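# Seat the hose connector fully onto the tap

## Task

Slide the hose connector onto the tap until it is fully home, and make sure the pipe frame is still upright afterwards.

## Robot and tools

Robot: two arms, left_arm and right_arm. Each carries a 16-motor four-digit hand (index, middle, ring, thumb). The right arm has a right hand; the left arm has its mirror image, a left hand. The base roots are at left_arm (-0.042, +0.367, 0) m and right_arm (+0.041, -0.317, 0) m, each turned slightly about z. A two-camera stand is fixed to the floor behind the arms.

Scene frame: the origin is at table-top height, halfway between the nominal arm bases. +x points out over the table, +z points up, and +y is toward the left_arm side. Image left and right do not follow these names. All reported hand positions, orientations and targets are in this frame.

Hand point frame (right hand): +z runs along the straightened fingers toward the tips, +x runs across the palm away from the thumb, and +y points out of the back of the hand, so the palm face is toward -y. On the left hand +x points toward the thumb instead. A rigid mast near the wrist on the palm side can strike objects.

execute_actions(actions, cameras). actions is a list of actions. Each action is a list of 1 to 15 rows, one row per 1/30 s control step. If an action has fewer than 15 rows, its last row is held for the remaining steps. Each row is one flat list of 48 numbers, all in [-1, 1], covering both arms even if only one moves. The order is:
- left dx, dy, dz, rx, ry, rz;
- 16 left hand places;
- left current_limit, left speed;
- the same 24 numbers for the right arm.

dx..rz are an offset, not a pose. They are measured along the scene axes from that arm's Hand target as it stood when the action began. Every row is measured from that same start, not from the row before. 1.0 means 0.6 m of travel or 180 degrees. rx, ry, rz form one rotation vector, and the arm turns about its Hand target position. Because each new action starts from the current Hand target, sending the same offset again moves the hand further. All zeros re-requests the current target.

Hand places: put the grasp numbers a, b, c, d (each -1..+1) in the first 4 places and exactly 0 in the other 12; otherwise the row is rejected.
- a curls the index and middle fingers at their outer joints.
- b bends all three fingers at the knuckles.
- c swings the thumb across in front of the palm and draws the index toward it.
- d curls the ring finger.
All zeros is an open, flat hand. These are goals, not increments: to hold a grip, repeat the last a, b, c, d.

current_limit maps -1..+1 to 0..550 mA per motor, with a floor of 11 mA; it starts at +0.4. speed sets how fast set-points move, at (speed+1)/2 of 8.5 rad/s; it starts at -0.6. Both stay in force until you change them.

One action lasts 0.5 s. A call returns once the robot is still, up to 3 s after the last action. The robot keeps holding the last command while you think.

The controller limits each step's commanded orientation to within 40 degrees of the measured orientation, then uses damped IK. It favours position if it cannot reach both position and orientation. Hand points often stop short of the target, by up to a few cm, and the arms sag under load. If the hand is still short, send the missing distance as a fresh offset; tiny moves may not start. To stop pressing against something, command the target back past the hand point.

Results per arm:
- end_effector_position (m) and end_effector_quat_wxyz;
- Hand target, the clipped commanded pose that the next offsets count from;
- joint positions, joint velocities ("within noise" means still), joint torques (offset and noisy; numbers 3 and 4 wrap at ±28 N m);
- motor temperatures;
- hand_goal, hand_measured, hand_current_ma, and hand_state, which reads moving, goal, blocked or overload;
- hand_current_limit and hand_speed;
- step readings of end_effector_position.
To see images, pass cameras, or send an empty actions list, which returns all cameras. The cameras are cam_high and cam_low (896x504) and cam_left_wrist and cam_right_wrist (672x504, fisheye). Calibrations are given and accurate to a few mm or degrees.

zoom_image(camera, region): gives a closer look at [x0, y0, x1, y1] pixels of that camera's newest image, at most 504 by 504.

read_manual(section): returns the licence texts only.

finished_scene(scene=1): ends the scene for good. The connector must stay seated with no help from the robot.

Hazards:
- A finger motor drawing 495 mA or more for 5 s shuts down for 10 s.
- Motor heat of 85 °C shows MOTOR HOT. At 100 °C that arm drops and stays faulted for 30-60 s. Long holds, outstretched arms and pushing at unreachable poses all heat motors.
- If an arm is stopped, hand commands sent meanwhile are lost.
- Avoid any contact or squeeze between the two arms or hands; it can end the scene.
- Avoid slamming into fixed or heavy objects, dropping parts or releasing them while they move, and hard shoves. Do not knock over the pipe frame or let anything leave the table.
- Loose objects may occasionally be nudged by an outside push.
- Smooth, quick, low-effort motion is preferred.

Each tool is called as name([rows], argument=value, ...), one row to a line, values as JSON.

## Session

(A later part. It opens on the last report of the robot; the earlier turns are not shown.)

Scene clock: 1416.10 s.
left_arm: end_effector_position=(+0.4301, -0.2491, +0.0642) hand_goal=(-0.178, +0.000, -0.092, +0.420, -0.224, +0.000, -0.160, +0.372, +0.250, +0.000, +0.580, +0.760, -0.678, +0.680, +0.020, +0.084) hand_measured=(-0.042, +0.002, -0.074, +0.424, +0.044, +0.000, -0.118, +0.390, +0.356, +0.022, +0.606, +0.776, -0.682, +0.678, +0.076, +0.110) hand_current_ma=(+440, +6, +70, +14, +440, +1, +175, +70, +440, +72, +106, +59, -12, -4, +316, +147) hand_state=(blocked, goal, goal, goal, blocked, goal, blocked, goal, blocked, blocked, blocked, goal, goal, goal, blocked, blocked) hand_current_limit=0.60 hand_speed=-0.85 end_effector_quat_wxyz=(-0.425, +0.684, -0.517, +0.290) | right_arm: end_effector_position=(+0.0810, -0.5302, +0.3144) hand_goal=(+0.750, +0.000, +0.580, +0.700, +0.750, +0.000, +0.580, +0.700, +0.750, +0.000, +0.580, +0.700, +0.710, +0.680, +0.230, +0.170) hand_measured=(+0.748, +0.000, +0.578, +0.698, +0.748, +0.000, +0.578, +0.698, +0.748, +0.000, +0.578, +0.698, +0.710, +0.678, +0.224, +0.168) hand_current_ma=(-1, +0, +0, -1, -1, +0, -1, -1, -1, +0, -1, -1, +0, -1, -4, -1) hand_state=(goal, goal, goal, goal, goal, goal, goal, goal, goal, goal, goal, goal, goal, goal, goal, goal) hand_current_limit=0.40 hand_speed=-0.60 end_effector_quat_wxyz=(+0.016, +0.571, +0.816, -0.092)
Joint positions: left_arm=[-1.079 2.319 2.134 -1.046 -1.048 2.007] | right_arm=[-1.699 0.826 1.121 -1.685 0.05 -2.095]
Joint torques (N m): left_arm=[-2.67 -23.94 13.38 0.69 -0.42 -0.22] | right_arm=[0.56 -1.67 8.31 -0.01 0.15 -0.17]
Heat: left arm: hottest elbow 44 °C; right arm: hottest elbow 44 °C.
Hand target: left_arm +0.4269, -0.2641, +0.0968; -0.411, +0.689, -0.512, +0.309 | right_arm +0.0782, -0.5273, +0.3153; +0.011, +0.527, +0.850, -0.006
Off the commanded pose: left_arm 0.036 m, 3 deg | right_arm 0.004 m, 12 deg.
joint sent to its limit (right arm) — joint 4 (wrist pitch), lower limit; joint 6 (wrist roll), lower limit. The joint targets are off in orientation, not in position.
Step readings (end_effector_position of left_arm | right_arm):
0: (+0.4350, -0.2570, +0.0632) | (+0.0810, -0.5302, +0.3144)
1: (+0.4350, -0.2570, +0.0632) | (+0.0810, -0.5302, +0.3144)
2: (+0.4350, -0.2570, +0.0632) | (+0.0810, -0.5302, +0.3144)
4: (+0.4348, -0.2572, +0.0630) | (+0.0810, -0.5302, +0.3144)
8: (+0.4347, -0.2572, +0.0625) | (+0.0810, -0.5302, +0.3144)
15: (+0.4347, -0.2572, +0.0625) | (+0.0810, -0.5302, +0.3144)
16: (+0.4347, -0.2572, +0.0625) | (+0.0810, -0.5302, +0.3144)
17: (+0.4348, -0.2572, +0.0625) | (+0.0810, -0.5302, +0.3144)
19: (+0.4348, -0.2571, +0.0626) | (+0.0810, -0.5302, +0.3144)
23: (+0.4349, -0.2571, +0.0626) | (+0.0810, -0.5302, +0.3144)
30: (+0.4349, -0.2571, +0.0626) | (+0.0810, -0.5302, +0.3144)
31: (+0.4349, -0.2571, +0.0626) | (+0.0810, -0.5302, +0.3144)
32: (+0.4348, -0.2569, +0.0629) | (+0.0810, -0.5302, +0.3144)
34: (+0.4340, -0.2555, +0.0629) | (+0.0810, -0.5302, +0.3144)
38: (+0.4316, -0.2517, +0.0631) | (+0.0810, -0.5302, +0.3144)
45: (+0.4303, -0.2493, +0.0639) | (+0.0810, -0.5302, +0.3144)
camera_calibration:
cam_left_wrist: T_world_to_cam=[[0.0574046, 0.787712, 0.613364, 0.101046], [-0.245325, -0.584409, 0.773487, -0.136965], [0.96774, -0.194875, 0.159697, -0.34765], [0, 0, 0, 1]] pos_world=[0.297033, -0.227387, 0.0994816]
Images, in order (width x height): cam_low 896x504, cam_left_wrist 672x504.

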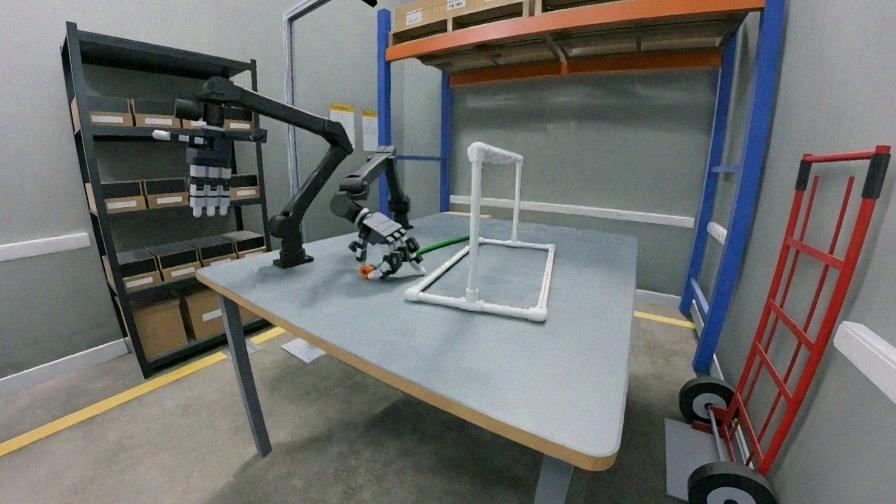

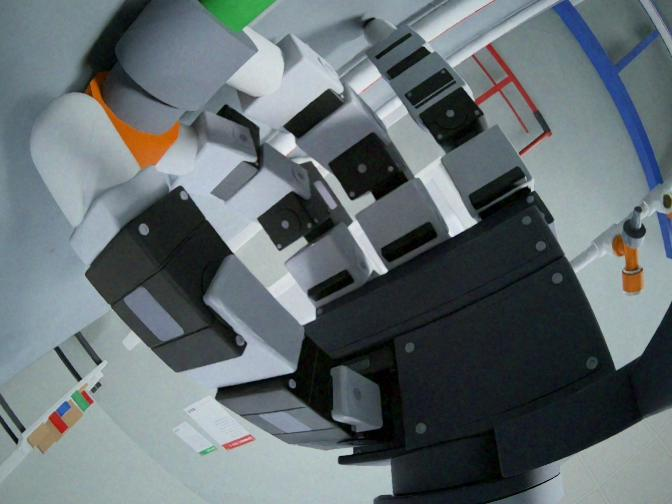

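execute_actions([
  [[0.0,0.0,0.05,0,0,0,0.4,0.48,0.84,0,0,0,0,0,0,0,0,0,0,0,0,0,0.6,-0.85,0,0.0,0,0,0,0,0,0,0,0,0,0,0,0,0,0,0,0,0,0,0,0,0.4,-0.6]],
  [[0.0,0.0,0.05,0,0,0,0.4,0.48,0.84,0,0,0,0,0,0,0,0,0,0,0,0,0,0.6,-0.85,0,0.0,0,0,0,0,0,0,0,0,0,0,0,0,0,0,0,0,0,0,0,0,0.4,-0.6]],
  [[0.0,0.0,0.05,0,0,0,0.4,0.48,0.84,0,0,0,0,0,0,0,0,0,0,0,0,0,0.6,-0.85,0,0.0,0,0,0,0,0,0,0,0,0,0,0,0,0,0,0,0,0,0,0,0,0.4,-0.6]],
], cameras=["cam_left_wrist","cam_low","cam_high"])

zoom_image(camera="cam_left_wrist", region=[0, 0, 320, 240])

zoom_image(camera="cam_low", region=[340, 210, 420, 270])

Scene clock: 1431.60 s.
left_arm: end_effector_position=(+0.4270, -0.2477, +0.1428) hand_goal=(-0.152, +0.000, -0.098, +0.416, -0.190, +0.000, -0.156, +0.372, +0.280, +0.000, +0.580, +0.756, -0.678, +0.680, +0.020, +0.080) hand_measured=(-0.052, +0.004, -0.074, +0.424, +0.028, +0.004, -0.112, +0.390, +0.276, +0.004, +0.582, +0.758, -0.690, +0.678, +0.078, +0.110) hand_current_ma=(+440, +9, +95, +29, +439, +13, +179, +71, -12, +11, +4, +9, -44, -4, +326, +171) hand_state=(blocked, goal, blocked, goal, blocked, goal, blocked, goal, goal, goal, goal, goal, goal, goal, blocked, blocked) hand_current_limit=0.60 hand_speed=-0.85 end_effector_quat_wxyz=(-0.425, +0.682, -0.526, +0.277) | right_arm: end_effector_position=(+0.0810, -0.5302, +0.3144) hand_goal=(+0.750, +0.000, +0.580, +0.700, +0.750, +0.000, +0.580, +0.700, +0.750, +0.000, +0.580, +0.700, +0.710, +0.680, +0.230, +0.170) hand_measured=(+0.748, +0.000, +0.578, +0.698, +0.748, +0.000, +0.578, +0.698, +0.748, +0.000, +0.578, +0.698, +0.710, +0.678, +0.224, +0.168) hand_current_ma=(-1, +0, +0, -1, -1, +0, -1, -1, -1, +0, -1, -1, +0, -1, -4, -1) hand_state=(goal, goal, goal, goal, goal, goal, goal, goal, goal, goal, goal, goal, goal, goal, goal, goal) hand_current_limit=0.40 hand_speed=-0.60 end_effector_quat_wxyz=(+0.016, +0.571, +0.816, -0.092)
Joint positions: left_arm=[-1.079 2.306 2.326 -1.279 -1.036 2.007] | right_arm=[-1.699 0.826 1.121 -1.685 0.05 -2.095]
Joint torques (N m): left_arm=[-2.73 -23.94 15.45 1.26 -0.83 -0.19] | right_arm=[0.03 -1.9 8.43 -0.13 0.11 -0.16]
Heat: left arm: hottest elbow 44 °C; right arm: hottest elbow 43 °C.
Hand target: left_arm +0.4269, -0.2641, +0.1866; -0.411, +0.689, -0.512, +0.309 | right_arm +0.0782, -0.5273, +0.3153; +0.011, +0.527, +0.850, -0.006
Off the commanded pose: left_arm 0.047 m, 4 deg | right_arm 0.004 m, 12 deg.
joint sent to its limit (right arm) — joint 4 (wrist pitch), lower limit; joint 6 (wrist roll), lower limit. The joint targets are off in orientation, not in position.
Step readings (end_effector_position of left_arm | right_arm):
0: (+0.4301, -0.2491, +0.0642) | (+0.0810, -0.5302, +0.3144)
1: (+0.4302, -0.2491, +0.0643) | (+0.0810, -0.5302, +0.3144)
2: (+0.4298, -0.2489, +0.0652) | (+0.0810, -0.5302, +0.3144)
4: (+0.4284, -0.2473, +0.0667) | (+0.0810, -0.5302, +0.3144)
8: (+0.4265, -0.2454, +0.0711) | (+0.0810, -0.5302, +0.3144)
15: (+0.4254, -0.2443, +0.0742) | (+0.0810, -0.5302, +0.3144)
16: (+0.4253, -0.2440, +0.0743) | (+0.0810, -0.5302, +0.3144)
17: (+0.4250, -0.2437, +0.0752) | (+0.0810, -0.5302, +0.3144)
19: (+0.4241, -0.2426, +0.0781) | (+0.0810, -0.5302, +0.3144)
23: (+0.4243, -0.2429, +0.0890) | (+0.0810, -0.5302, +0.3144)
30: (+0.4259, -0.2457, +0.1058) | (+0.0810, -0.5302, +0.3144)
31: (+0.4259, -0.2458, +0.1068) | (+0.0810, -0.5302, +0.3144)
32: (+0.4259, -0.2457, +0.1085) | (+0.0810, -0.5302, +0.3144)
34: (+0.4254, -0.2448, +0.1130) | (+0.0810, -0.5302, +0.3144)
38: (+0.4259, -0.2458, +0.1254) | (+0.0810, -0.5302, +0.3144)
45: (+0.4272, -0.2481, +0.1400) | (+0.0810, -0.5302, +0.3144)
camera_calibration:
cam_left_wrist: T_world_to_cam=[[0.0758362, 0.775469, 0.626815, 0.0389835], [-0.228584, -0.598364, 0.767926, -0.207489], [0.970566, -0.201516, 0.131882, -0.355794], [0, 0, 0, 1]] pos_world=[0.294937, -0.226083, 0.181824]
Images, in order (width x height): cam_high 896x504, cam_low 896x504, cam_left_wrist 672x504.

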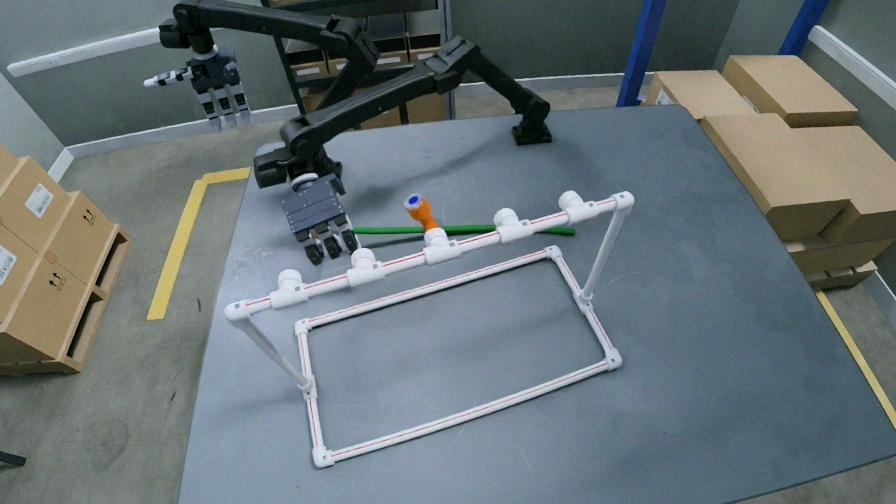

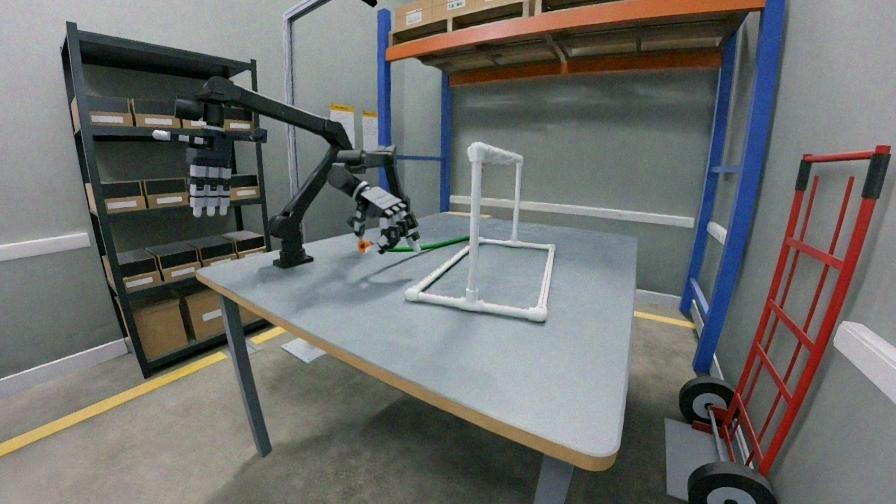

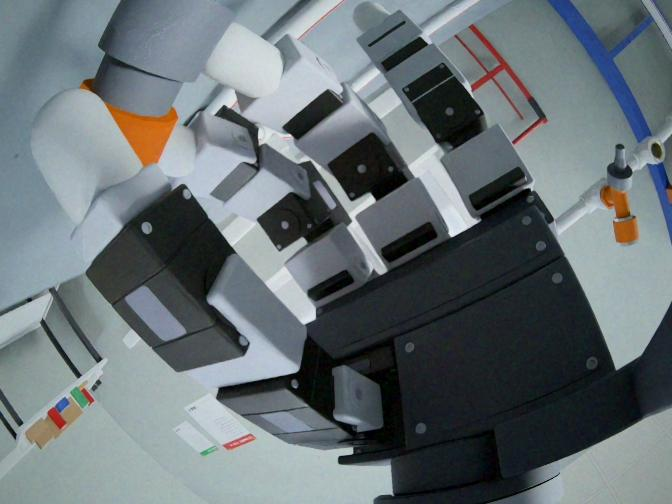

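Scaled by 1.575 from the camera's 672x504 image, which has a finer 960x720 frame.

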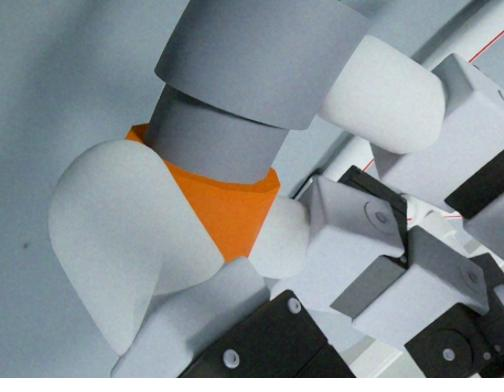

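Scaled by 6.300 from the camera's 896x504 image, which has a finer 1280x720 frame.

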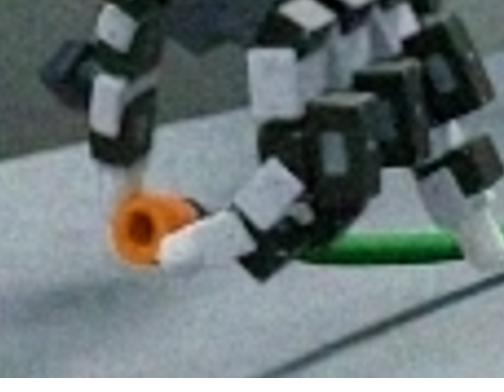

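execute_actions([
  [[0.006,0.06,0.03,-0.0534,-0.0506,0.0236,0.4,0.48,0.84,0,0,0,0,0,0,0,0,0,0,0,0,0,0.6,-0.85,0,0.0,0,0,0,0,0,0,0,0,0,0,0,0,0,0,0,0,0,0,0,0,0.4,-0.6]],
  [[0.006,0.09,0.02,-0.0534,-0.0506,0.0236,0.4,0.48,0.84,0,0,0,0,0,0,0,0,0,0,0,0,0,0.6,-0.85,0,0.0,0,0,0,0,0,0,0,0,0,0,0,0,0,0,0,0,0,0,0,0,0.4,-0.6]],
  [[0.006,0.1,0.02,-0.0534,-0.0506,0.0236,0.4,0.48,0.84,0,0,0,0,0,0,0,0,0,0,0,0,0,0.6,-0.85,0,0.0,0,0,0,0,0,0,0,0,0,0,0,0,0,0,0,0,0,0,0,0,0.4,-0.6]],
], cameras=["cam_left_wrist","cam_low","cam_high"])

Scene clock: 1635.87 s.
left_arm: end_effector_position=(+0.4340, -0.1140, +0.2044) hand_goal=(-0.152, +0.000, -0.098, +0.416, -0.190, +0.000, -0.156, +0.372, +0.280, +0.000, +0.580, +0.756, -0.678, +0.680, +0.020, +0.080) hand_measured=(-0.100, +0.008, -0.068, +0.428, +0.000, -0.002, -0.112, +0.386, +0.274, +0.000, +0.580, +0.758, -0.684, +0.680, +0.086, +0.114) hand_current_ma=(+237, +21, +120, +47, +440, -7, +179, +54, -19, +1, +3, +9, -20, +0, +373, +184) hand_state=(blocked, goal, blocked, goal, blocked, goal, blocked, goal, goal, goal, goal, goal, goal, goal, blocked, blocked) hand_current_limit=0.60 hand_speed=-0.85 end_effector_quat_wxyz=(-0.379, +0.733, -0.242, +0.510) | right_arm: end_effector_position=(+0.0810, -0.5302, +0.3144) hand_goal=(+0.750, +0.000, +0.580, +0.700, +0.750, +0.000, +0.580, +0.700, +0.750, +0.000, +0.580, +0.700, +0.710, +0.680, +0.230, +0.170) hand_measured=(+0.748, +0.000, +0.578, +0.698, +0.748, +0.000, +0.578, +0.698, +0.748, +0.000, +0.578, +0.698, +0.710, +0.678, +0.224, +0.168) hand_current_ma=(-1, +0, +0, -1, -1, +0, -1, -1, -1, +0, -1, -1, +0, -1, -4, -1) hand_state=(goal, goal, goal, goal, goal, goal, goal, goal, goal, goal, goal, goal, goal, goal, goal, goal) hand_current_limit=0.40 hand_speed=-0.60 end_effector_quat_wxyz=(+0.016, +0.571, +0.816, -0.092)
Joint positions: left_arm=[-1.019 1.731 1.313 -0.238 -1.251 1.898] | right_arm=[-1.699 0.826 1.121 -1.685 0.05 -2.095]
Joint torques (N m): left_arm=[-1.44 -17.61 10.59 3.23 -0.65 -0.2] | right_arm=[0.38 -1.38 8.32 -0.01 0.11 -0.19]
Motor temperatures (°C): left_arm=[27 39 59 24 28 25] | right_arm=[30 27 43 26 25 24]
Heat: left arm: hottest elbow 59 °C; right arm: hottest elbow 43 °C.
Hand target: left_arm +0.4377, -0.1142, +0.2287; -0.367, +0.728, -0.232, +0.530 | right_arm +0.0782, -0.5273, +0.3153; +0.011, +0.527, +0.850, -0.006
Off the commanded pose: left_arm 0.025 m, 3 deg | right_arm 0.004 m, 12 deg.
joint sent to its limit (right arm) — joint 4 (wrist pitch), lower limit; joint 6 (wrist roll), lower limit. The joint targets are off in orientation, not in position.
Step readings (end_effector_position of left_arm | right_arm):
0: (+0.4270, -0.2477, +0.1428) | (+0.0810, -0.5302, +0.3144)
1: (+0.4272, -0.2476, +0.1429) | (+0.0810, -0.5302, +0.3144)
2: (+0.4283, -0.2464, +0.1440) | (+0.0810, -0.5302, +0.3144)
4: (+0.4290, -0.2392, +0.1449) | (+0.0810, -0.5302, +0.3144)
8: (+0.4247, -0.2230, +0.1517) | (+0.0810, -0.5302, +0.3144)
15: (+0.4266, -0.2220, +0.1792) | (+0.0810, -0.5302, +0.3144)
16: (+0.4272, -0.2224, +0.1815) | (+0.0810, -0.5302, +0.3144)
17: (+0.4281, -0.2202, +0.1833) | (+0.0810, -0.5302, +0.3144)
19: (+0.4266, -0.2063, +0.1832) | (+0.0810, -0.5302, +0.3144)
23: (+0.4192, -0.1801, +0.1796) | (+0.0810, -0.5302, +0.3144)
30: (+0.4248, -0.1748, +0.1881) | (+0.0810, -0.5302, +0.3144)
31: (+0.4261, -0.1741, +0.1890) | (+0.0810, -0.5302, +0.3144)
32: (+0.4281, -0.1706, +0.1902) | (+0.0810, -0.5302, +0.3144)
34: (+0.4272, -0.1558, +0.1906) | (+0.0810, -0.5302, +0.3144)
38: (+0.4223, -0.1246, +0.1905) | (+0.0810, -0.5302, +0.3144)
45: (+0.4338, -0.1130, +0.2056) | (+0.0810, -0.5302, +0.3144)
camera_calibration:
cam_left_wrist: T_world_to_cam=[[-0.312605, 0.945068, 0.0955199, 0.192784], [-0.536874, -0.258746, 0.803005, -0.007816], [0.78361, 0.199741, 0.588267, -0.310213], [0, 0, 0, 1]] pos_world=[0.299155, -0.122254, 0.17035]
Images, in order (width x height): cam_high 896x504, cam_low 896x504, cam_left_wrist 672x504.

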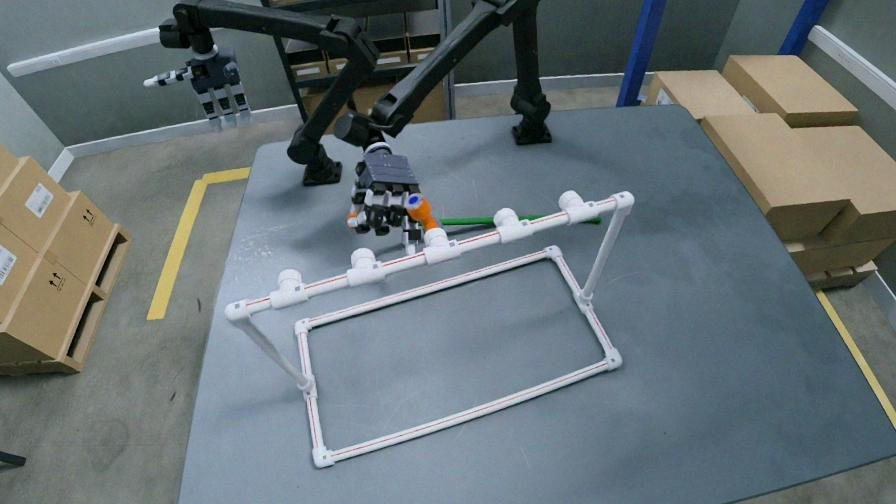

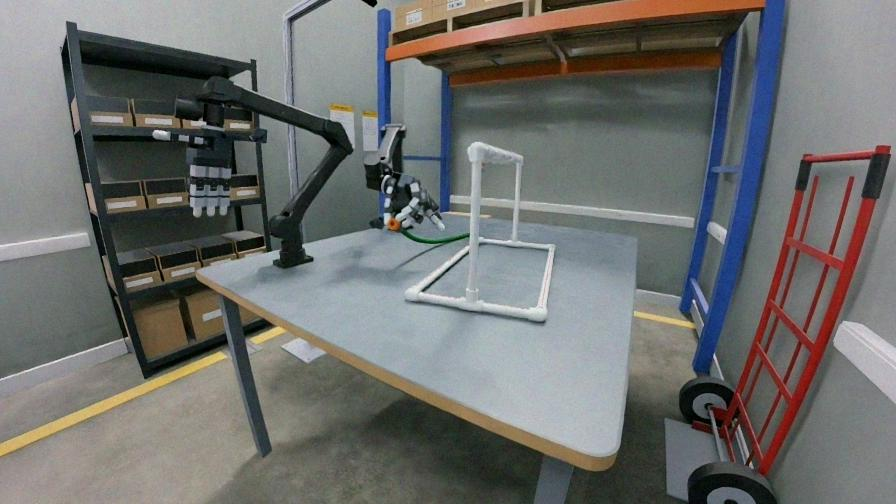

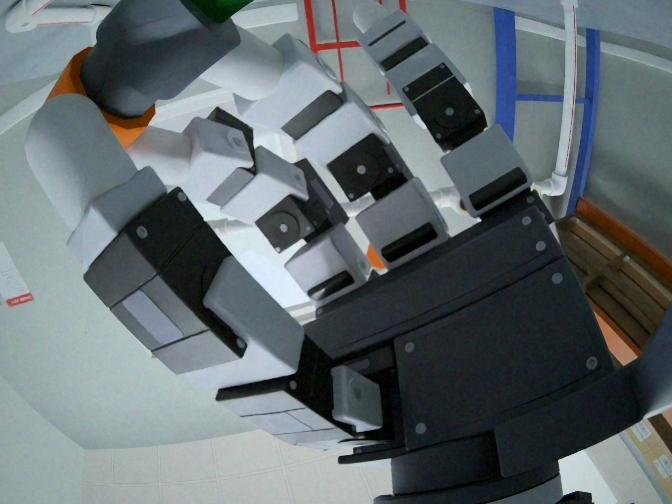

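zoom_image(camera="cam_left_wrist", region=[0, 0, 320, 240])

zoom_image(camera="cam_low", region=[360, 150, 500, 260])

zoom_image(camera="cam_high", region=[320, 160, 480, 280])

Scaled by 1.575 from the camera's 672x504 image, which has a finer 960x720 frame.

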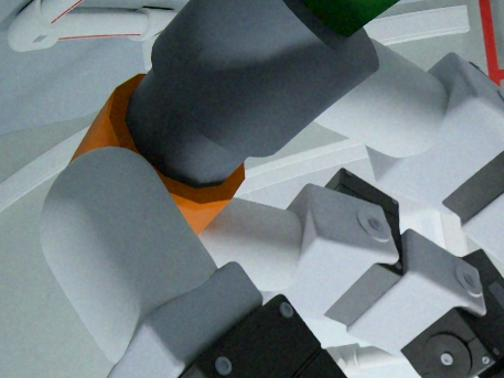

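Scaled by 3.600 from the camera's 896x504 image, which has a finer 1280x720 frame.

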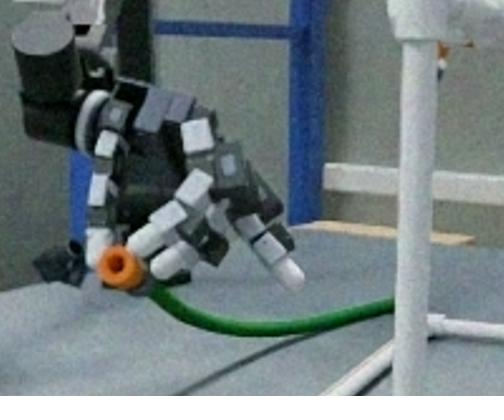

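Scaled by 3.150 from the camera's 896x504 image, which has a finer 1280x720 frame.

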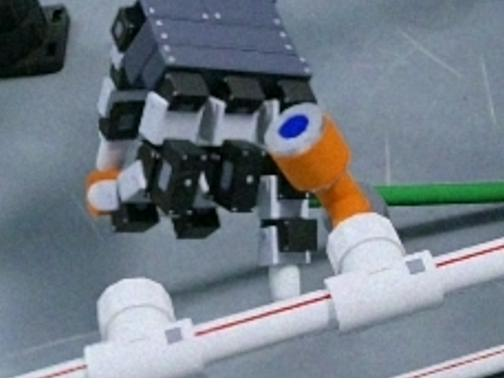

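execute_actions([
  [[0.0,0.097,0.02,-0.0534,-0.0506,0.0236,0.4,0.48,0.84,0,0,0,0,0,0,0,0,0,0,0,0,0,0.6,-0.85,0,0.0,0,0,0,0,0,0,0,0,0,0,0,0,0,0,0,0,0,0,0,0,0.4,-0.6]],
  [[0.0,0.097,0.02,-0.0534,-0.0506,0.0236,0.4,0.48,0.84,0,0,0,0,0,0,0,0,0,0,0,0,0,0.6,-0.85,0,0.0,0,0,0,0,0,0,0,0,0,0,0,0,0,0,0,0,0,0,0,0,0.4,-0.6]],
  [[0.0,0.097,0.02,-0.0534,-0.0506,0.0236,0.4,0.48,0.84,0,0,0,0,0,0,0,0,0,0,0,0,0,0.6,-0.85,0,0.0,0,0,0,0,0,0,0,0,0,0,0,0,0,0,0,0,0,0,0,0,0.4,-0.6]],
], cameras=["cam_left_wrist","cam_low","cam_high"])

zoom_image(camera="cam_left_wrist", region=[0, 0, 320, 240])

zoom_image(camera="cam_low", region=[380, 130, 540, 250])

zoom_image(camera="cam_high", region=[360, 140, 520, 260])

Scene clock: 1715.33 s.
left_arm: end_effector_position=(+0.4355, +0.0615, +0.2644) hand_goal=(-0.152, +0.000, -0.098, +0.416, -0.190, +0.000, -0.156, +0.372, +0.280, +0.000, +0.580, +0.756, -0.678, +0.680, +0.020, +0.080) hand_measured=(-0.152, +0.000, -0.094, +0.418, -0.190, -0.004, -0.152, +0.374, +0.274, -0.002, +0.580, +0.758, -0.686, +0.680, +0.022, +0.082) hand_current_ma=(+0, -2, +10, +9, +2, -12, +12, +9, -19, -5, +2, +9, -27, +0, +10, +9) hand_state=(goal, goal, goal, goal, goal, goal, goal, goal, goal, goal, goal, goal, goal, goal, goal, goal) hand_current_limit=0.60 hand_speed=-0.85 end_effector_quat_wxyz=(-0.272, +0.682, +0.079, +0.674) | right_arm: end_effector_position=(+0.0810, -0.5302, +0.3144) hand_goal=(+0.750, +0.000, +0.580, +0.700, +0.750, +0.000, +0.580, +0.700, +0.750, +0.000, +0.580, +0.700, +0.710, +0.680, +0.230, +0.170) hand_measured=(+0.748, +0.000, +0.578, +0.698, +0.748, +0.000, +0.578, +0.698, +0.748, +0.000, +0.578, +0.698, +0.710, +0.678, +0.224, +0.168) hand_current_ma=(-1, +0, +0, -1, -1, +0, -1, -1, -1, +0, -1, -1, +0, -1, -4, -1) hand_state=(goal, goal, goal, goal, goal, goal, goal, goal, goal, goal, goal, goal, goal, goal, goal, goal) hand_current_limit=0.40 hand_speed=-0.60 end_effector_quat_wxyz=(+0.016, +0.571, +0.816, -0.092)
Joint positions: left_arm=[-0.856 1.548 0.753 1.032 -1.325 2.069] | right_arm=[-1.699 0.826 1.121 -1.685 0.05 -2.095]
Joint torques (N m): left_arm=[-1.55 -10.05 8.21 3.3 0.24 -0.45] | right_arm=[0.56 -1.61 8.23 0.06 0.12 -0.16]
Motor temperatures (°C): left_arm=[27 38 49 24 28 25] | right_arm=[30 27 43 26 25 24]
Heat: left arm: hottest elbow 49 °C; right arm: hottest elbow 43 °C.
Hand target: left_arm +0.4378, +0.0606, +0.2647; -0.276, +0.672, +0.079, +0.682 | right_arm +0.0782, -0.5273, +0.3153; +0.011, +0.527, +0.850, -0.006
Off the commanded pose: left_arm 0.002 m, 2 deg | right_arm 0.004 m, 12 deg.
joint sent to its limit (right arm) — joint 4 (wrist pitch), lower limit; joint 6 (wrist roll), lower limit. The joint targets are off in orientation, not in position.
Step readings (end_effector_position of left_arm | right_arm):
0: (+0.4340, -0.1140, +0.2043) | (+0.0810, -0.5302, +0.3144)
1: (+0.4339, -0.1136, +0.2040) | (+0.0810, -0.5302, +0.3144)
2: (+0.4337, -0.1115, +0.2042) | (+0.0810, -0.5302, +0.3144)
4: (+0.4305, -0.1005, +0.2049) | (+0.0810, -0.5302, +0.3144)
8: (+0.4249, -0.0687, +0.2043) | (+0.0810, -0.5302, +0.3144)
15: (+0.4351, -0.0552, +0.2179) | (+0.0810, -0.5302, +0.3144)
16: (+0.4352, -0.0550, +0.2184) | (+0.0810, -0.5302, +0.3144)
17: (+0.4352, -0.0526, +0.2192) | (+0.0810, -0.5302, +0.3144)
19: (+0.4325, -0.0420, +0.2202) | (+0.0810, -0.5302, +0.3144)
23: (+0.4277, -0.0134, +0.2211) | (+0.0810, -0.5302, +0.3144)
30: (+0.4358, +0.0021, +0.2382) | (+0.0810, -0.5302, +0.3144)
31: (+0.4357, +0.0023, +0.2400) | (+0.0810, -0.5302, +0.3144)
32: (+0.4356, +0.0046, +0.2423) | (+0.0810, -0.5302, +0.3144)
34: (+0.4329, +0.0133, +0.2440) | (+0.0810, -0.5302, +0.3144)
38: (+0.4313, +0.0439, +0.2417) | (+0.0810, -0.5302, +0.3144)
45: (+0.4351, +0.0626, +0.2615) | (+0.0810, -0.5302, +0.3144)
camera_calibration:
cam_left_wrist: T_world_to_cam=[[-0.383891, 0.733059, -0.561474, 0.239484], [-0.849045, -0.0412051, 0.526712, 0.185736], [0.362975, 0.678916, 0.638218, -0.241196], [0, 0, 0, 1]] pos_world=[0.337182, -0.00415038, 0.19057]
Images, in order (width x height): cam_high 896x504, cam_low 896x504, cam_left_wrist 672x504.

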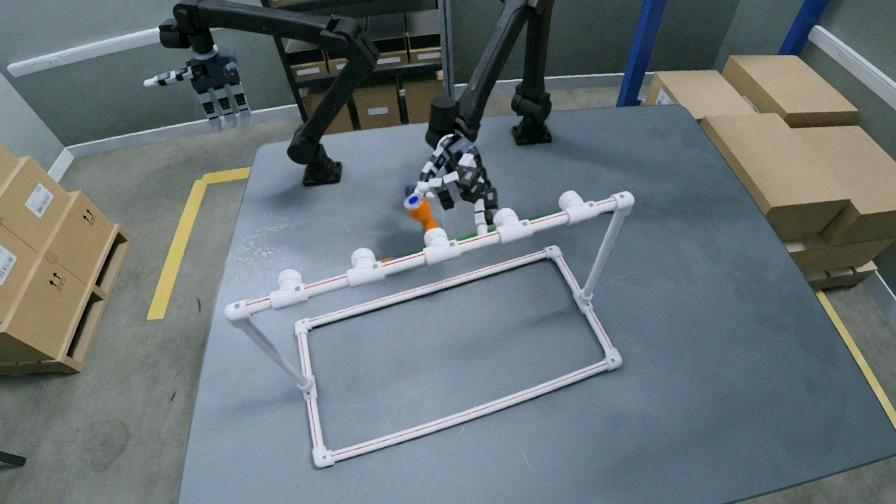

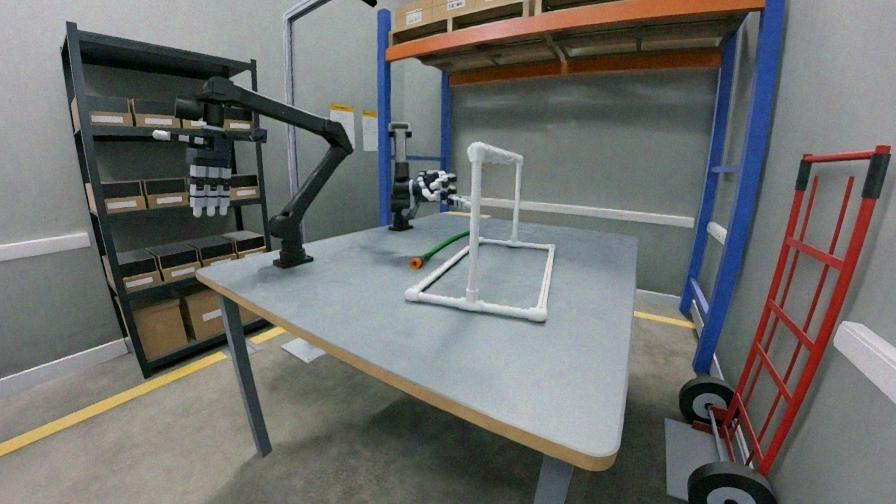

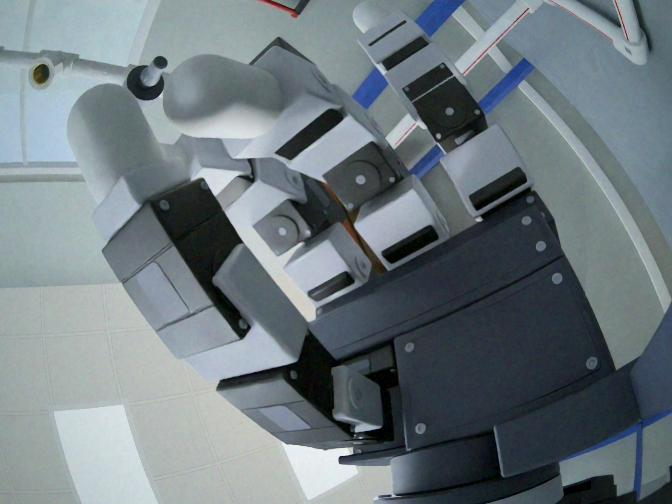

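Scaled by 1.575 from the camera's 672x504 image, which has a finer 960x720 frame.

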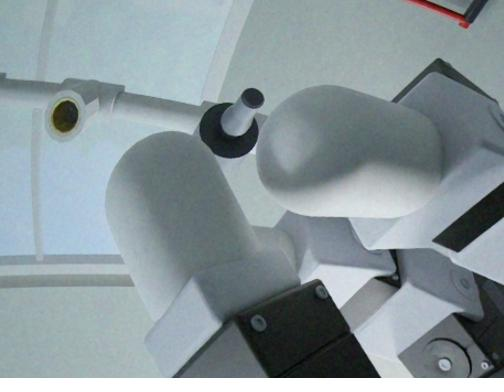

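Scaled by 3.150 from the camera's 896x504 image, which has a finer 1280x720 frame.

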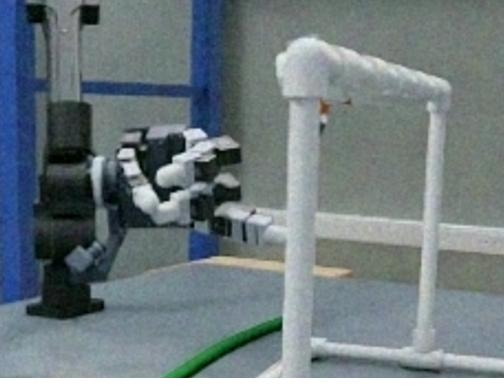

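Scaled by 3.150 from the camera's 896x504 image, which has a finer 1280x720 frame.

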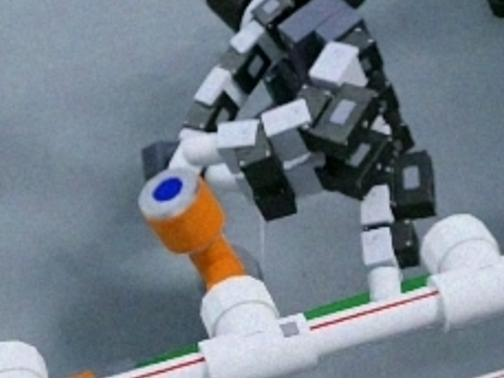

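zoom_image(camera="cam_high", region=[340, 190, 640, 300])

zoom_image(camera="cam_low", region=[390, 200, 520, 290])

zoom_image(camera="cam_high", region=[360, 230, 440, 280])

Scaled by 1.680 from the camera's 896x504 image, which has a finer 1280x720 frame.

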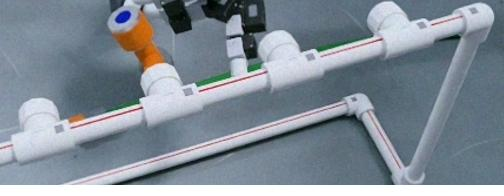

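Scaled by 3.877 from the camera's 896x504 image, which has a finer 1280x720 frame.

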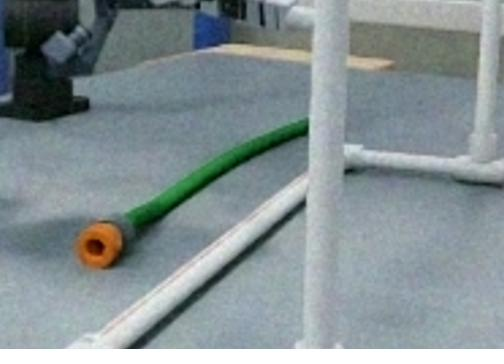

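Scaled by 6.300 from the camera's 896x504 image, which has a finer 1280x720 frame.

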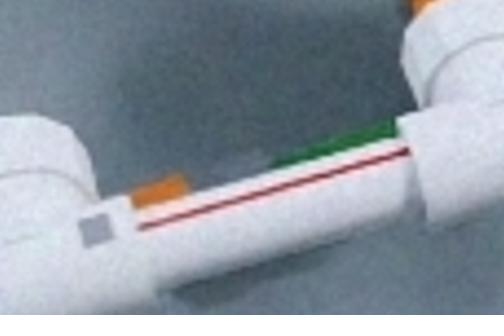

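execute_actions([
  [[-0.08,0.0,-0.02,0,0,0,0.4,0.3,0.84,0,0,0,0,0,0,0,0,0,0,0,0,0,0.4,-0.7,0,0.0,0,0,0,0,0,0,0,0,0,0,0,0,0,0,0,0,0,0,0,0,0.4,-0.6]],
  [[-0.01,-0.027,-0.04,0.0596,0.0657,-0.0237,0.5,0.15,0.84,0,0,0,0,0,0,0,0,0,0,0,0,0,0.4,-0.7,0,0.0,0,0,0,0,0,0,0,0,0,0,0,0,0,0,0,0,0,0,0,0,0.4,-0.6]],
  [[-0.01,-0.027,-0.04,0.0596,0.0657,-0.0237,0.5,0.15,0.84,0,0,0,0,0,0,0,0,0,0,0,0,0,0.4,-0.7,0,0.0,0,0,0,0,0,0,0,0,0,0,0,0,0,0,0,0,0,0,0,0,0.4,-0.6]],
  [[0.01,-0.027,-0.04,0.0596,0.0657,-0.0237,0.5,0.15,0.84,0,0,0,0,0,0,0,0,0,0,0,0,0,0.4,-0.7,0,0.0,0,0,0,0,0,0,0,0,0,0,0,0,0,0,0,0,0,0,0,0,0.4,-0.6]],
  [[0.03,-0.027,-0.04,0.0596,0.0657,-0.0237,0.5,0.15,0.84,0,0,0,0,0,0,0,0,0,0,0,0,0,0.4,-0.7,0,0.0,0,0,0,0,0,0,0,0,0,0,0,0,0,0,0,0,0,0,0,0,0.4,-0.6]],
  [[0.03,-0.027,-0.04,0.0596,0.0657,-0.0237,0.5,0.15,0.84,0,0,0,0,0,0,0,0,0,0,0,0,0,0.4,-0.7,0,0.0,0,0,0,0,0,0,0,0,0,0,0,0,0,0,0,0,0,0,0,0,0.4,-0.6]],
], cameras=["all"])

zoom_image(camera="cam_left_wrist", region=[0, 0, 320, 240])

zoom_image(camera="cam_low", region=[360, 190, 480, 290])

zoom_image(camera="cam_high", region=[330, 140, 500, 280])

Scene clock: 1927.13 s.
left_arm: end_effector_position=(+0.4041, -0.0117, +0.1138) hand_goal=(+0.304, +0.000, -0.286, +0.256, +0.362, +0.000, -0.250, +0.228, +0.786, +0.000, +0.580, +0.680, -0.668, +0.680, +0.020, +0.000) hand_measured=(+0.296, -0.002, -0.282, +0.258, +0.354, -0.004, -0.246, +0.230, +0.774, -0.002, +0.580, +0.682, -0.670, +0.680, +0.022, +0.002) hand_current_ma=(-28, -2, +10, +9, -27, -8, +10, +10, -50, -5, +1, +8, -6, +0, +5, +9) hand_state=(goal, goal, goal, goal, goal, goal, goal, goal, goal, goal, goal, goal, goal, goal, goal, goal) hand_current_limit=0.40 hand_speed=-0.70 end_effector_quat_wxyz=(-0.420, +0.725, -0.479, +0.261) | right_arm: end_effector_position=(+0.0810, -0.5302, +0.3144) hand_goal=(+0.750, +0.000, +0.580, +0.700, +0.750, +0.000, +0.580, +0.700, +0.750, +0.000, +0.580, +0.700, +0.710, +0.680, +0.230, +0.170) hand_measured=(+0.748, +0.000, +0.578, +0.698, +0.748, +0.000, +0.578, +0.698, +0.748, +0.000, +0.578, +0.698, +0.710, +0.678, +0.224, +0.168) hand_current_ma=(-1, +0, +0, -1, -1, +0, -1, -1, -1, +0, -1, -1, +0, -1, -4, -1) hand_state=(goal, goal, goal, goal, goal, goal, goal, goal, goal, goal, goal, goal, goal, goal, goal, goal) hand_current_limit=0.40 hand_speed=-0.60 end_effector_quat_wxyz=(+0.016, +0.571, +0.816, -0.092)
Joint positions: left_arm=[-0.893 1.727 1.322 -0.743 -0.977 2.096] | right_arm=[-1.699 0.826 1.121 -1.685 0.05 -2.095]
Joint torques (N m): left_arm=[-0.85 -14.27 13.9 1.4 -0.74 -0.09] | right_arm=[0.73 -1.67 8.35 -0.08 0.12 -0.18]
Motor temperatures (°C): left_arm=[26 34 41 24 27 25] | right_arm=[29 27 43 26 25 24]
Heat: left arm: hottest elbow 41 °C; right arm: hottest elbow 43 °C.
Hand target: left_arm +0.4198, -0.0206, +0.1328; -0.416, +0.723, -0.478, +0.276 | right_arm +0.0782, -0.5273, +0.3153; +0.011, +0.527, +0.850, -0.006
Off the commanded pose: left_arm 0.026 m, 2 deg | right_arm 0.004 m, 12 deg.
joint sent to its limit (left arm) — joint 6 (wrist roll), upper limit. The joint targets still meet the commanded pose.
joint sent to its limit (right arm) — joint 4 (wrist pitch), lower limit; joint 6 (wrist roll), lower limit. The joint targets are off in orientation, not in position.
Step readings (end_effector_position of left_arm | right_arm):
0: (+0.4355, +0.0615, +0.2644) | (+0.0810, -0.5302, +0.3144)
1: (+0.4354, +0.0617, +0.2641) | (+0.0810, -0.5302, +0.3144)
2: (+0.4337, +0.0630, +0.2632) | (+0.0810, -0.5302, +0.3144)
4: (+0.4260, +0.0674, +0.2581) | (+0.0810, -0.5302, +0.3144)
8: (+0.4033, +0.0675, +0.2370) | (+0.0810, -0.5302, +0.3144)
15: (+0.3927, +0.0616, +0.2352) | (+0.0810, -0.5302, +0.3144)
16: (+0.3926, +0.0618, +0.2361) | (+0.0810, -0.5302, +0.3144)
17: (+0.3924, +0.0609, +0.2346) | (+0.0810, -0.5302, +0.3144)
19: (+0.3906, +0.0572, +0.2284) | (+0.0810, -0.5302, +0.3144)
23: (+0.3859, +0.0551, +0.2201) | (+0.0810, -0.5302, +0.3144)
30: (+0.3824, +0.0559, +0.2075) | (+0.0810, -0.5302, +0.3144)
31: (+0.3821, +0.0559, +0.2053) | (+0.0810, -0.5302, +0.3144)
32: (+0.3811, +0.0550, +0.2006) | (+0.0810, -0.5302, +0.3144)
34: (+0.3779, +0.0528, +0.1900) | (+0.0810, -0.5302, +0.3144)
38: (+0.3713, +0.0486, +0.1756) | (+0.0810, -0.5302, +0.3144)
45: (+0.3694, +0.0460, +0.1722) | (+0.0810, -0.5302, +0.3144)
46: (+0.3692, +0.0455, +0.1722) | (+0.0810, -0.5302, +0.3144)
47: (+0.3684, +0.0429, +0.1701) | (+0.0810, -0.5302, +0.3144)
49: (+0.3672, +0.0355, +0.1662) | (+0.0810, -0.5302, +0.3144)
53: (+0.3675, +0.0255, +0.1657) | (+0.0810, -0.5302, +0.3144)
60: (+0.3685, +0.0228, +0.1642) | (+0.0810, -0.5302, +0.3144)
61: (+0.3683, +0.0227, +0.1630) | (+0.0810, -0.5302, +0.3144)
62: (+0.3677, +0.0209, +0.1597) | (+0.0810, -0.5302, +0.3144)
64: (+0.3699, +0.0148, +0.1525) | (+0.0810, -0.5302, +0.3144)
68: (+0.3835, +0.0053, +0.1420) | (+0.0810, -0.5302, +0.3144)
75: (+0.3867, +0.0086, +0.1352) | (+0.0810, -0.5302, +0.3144)
76: (+0.3864, +0.0086, +0.1351) | (+0.0810, -0.5302, +0.3144)
77: (+0.3855, +0.0073, +0.1340) | (+0.0810, -0.5302, +0.3144)
79: (+0.3887, +0.0023, +0.1314) | (+0.0810, -0.5302, +0.3144)
83: (+0.4027, -0.0148, +0.1243) | (+0.0810, -0.5302, +0.3144)
90: (+0.4030, -0.0104, +0.1090) | (+0.0810, -0.5302, +0.3144)
camera_calibration:
cam_left_wrist: T_world_to_cam=[[-0.0140606, 0.810658, 0.585351, -0.0825753], [-0.149676, -0.580519, 0.800372, -0.0846111], [0.988635, -0.0763594, 0.129499, -0.287806], [0, 0, 0, 1]] pos_world=[0.27071, -0.00415475, 0.153326]
cam_right_wrist: T_world_to_cam=[[0.878366, -0.472306, 0.0734839, -0.318476], [-0.316644, -0.459792, 0.829655, -0.524487], [-0.358064, -0.752009, -0.553419, -0.0654263], [0, 0, 0, 1]] pos_world=[0.0902362, -0.440774, 0.422338]

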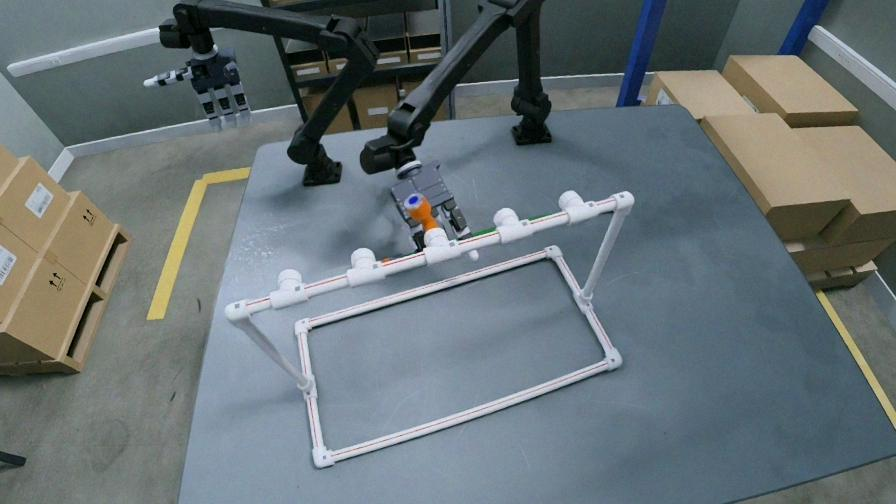

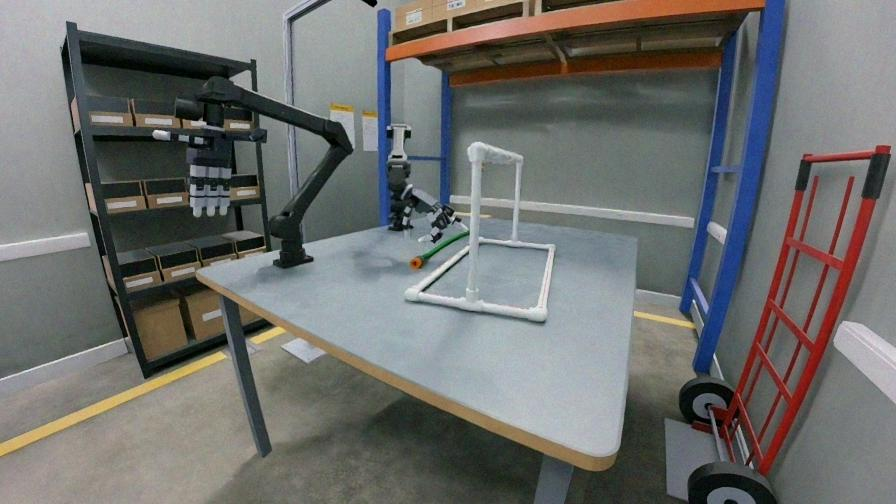

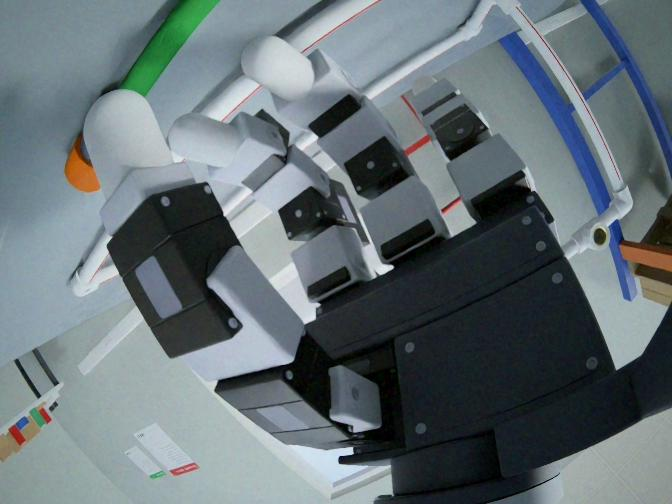

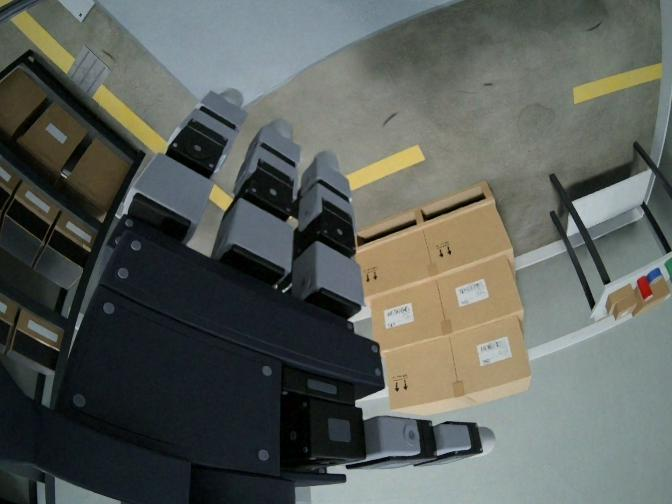

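Scaled by 1.575 from the camera's 672x504 image, which has a finer 960x720 frame.

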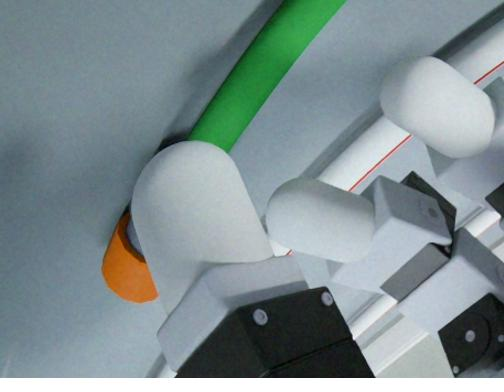

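Scaled by 4.200 from the camera's 896x504 image, which has a finer 1280x720 frame.

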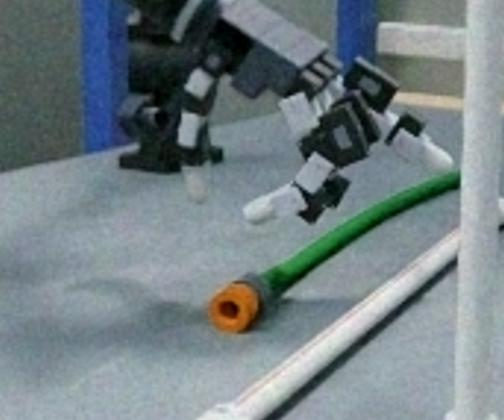

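Scaled by 2.965 from the camera's 896x504 image, which has a finer 1280x720 frame.

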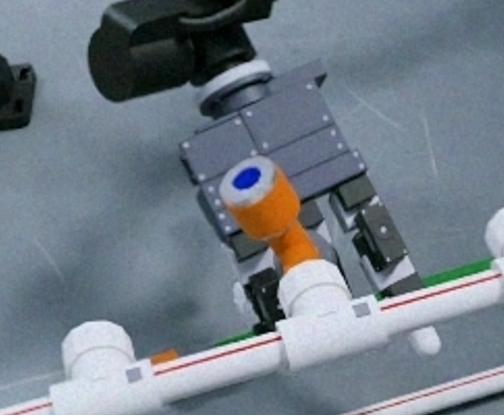

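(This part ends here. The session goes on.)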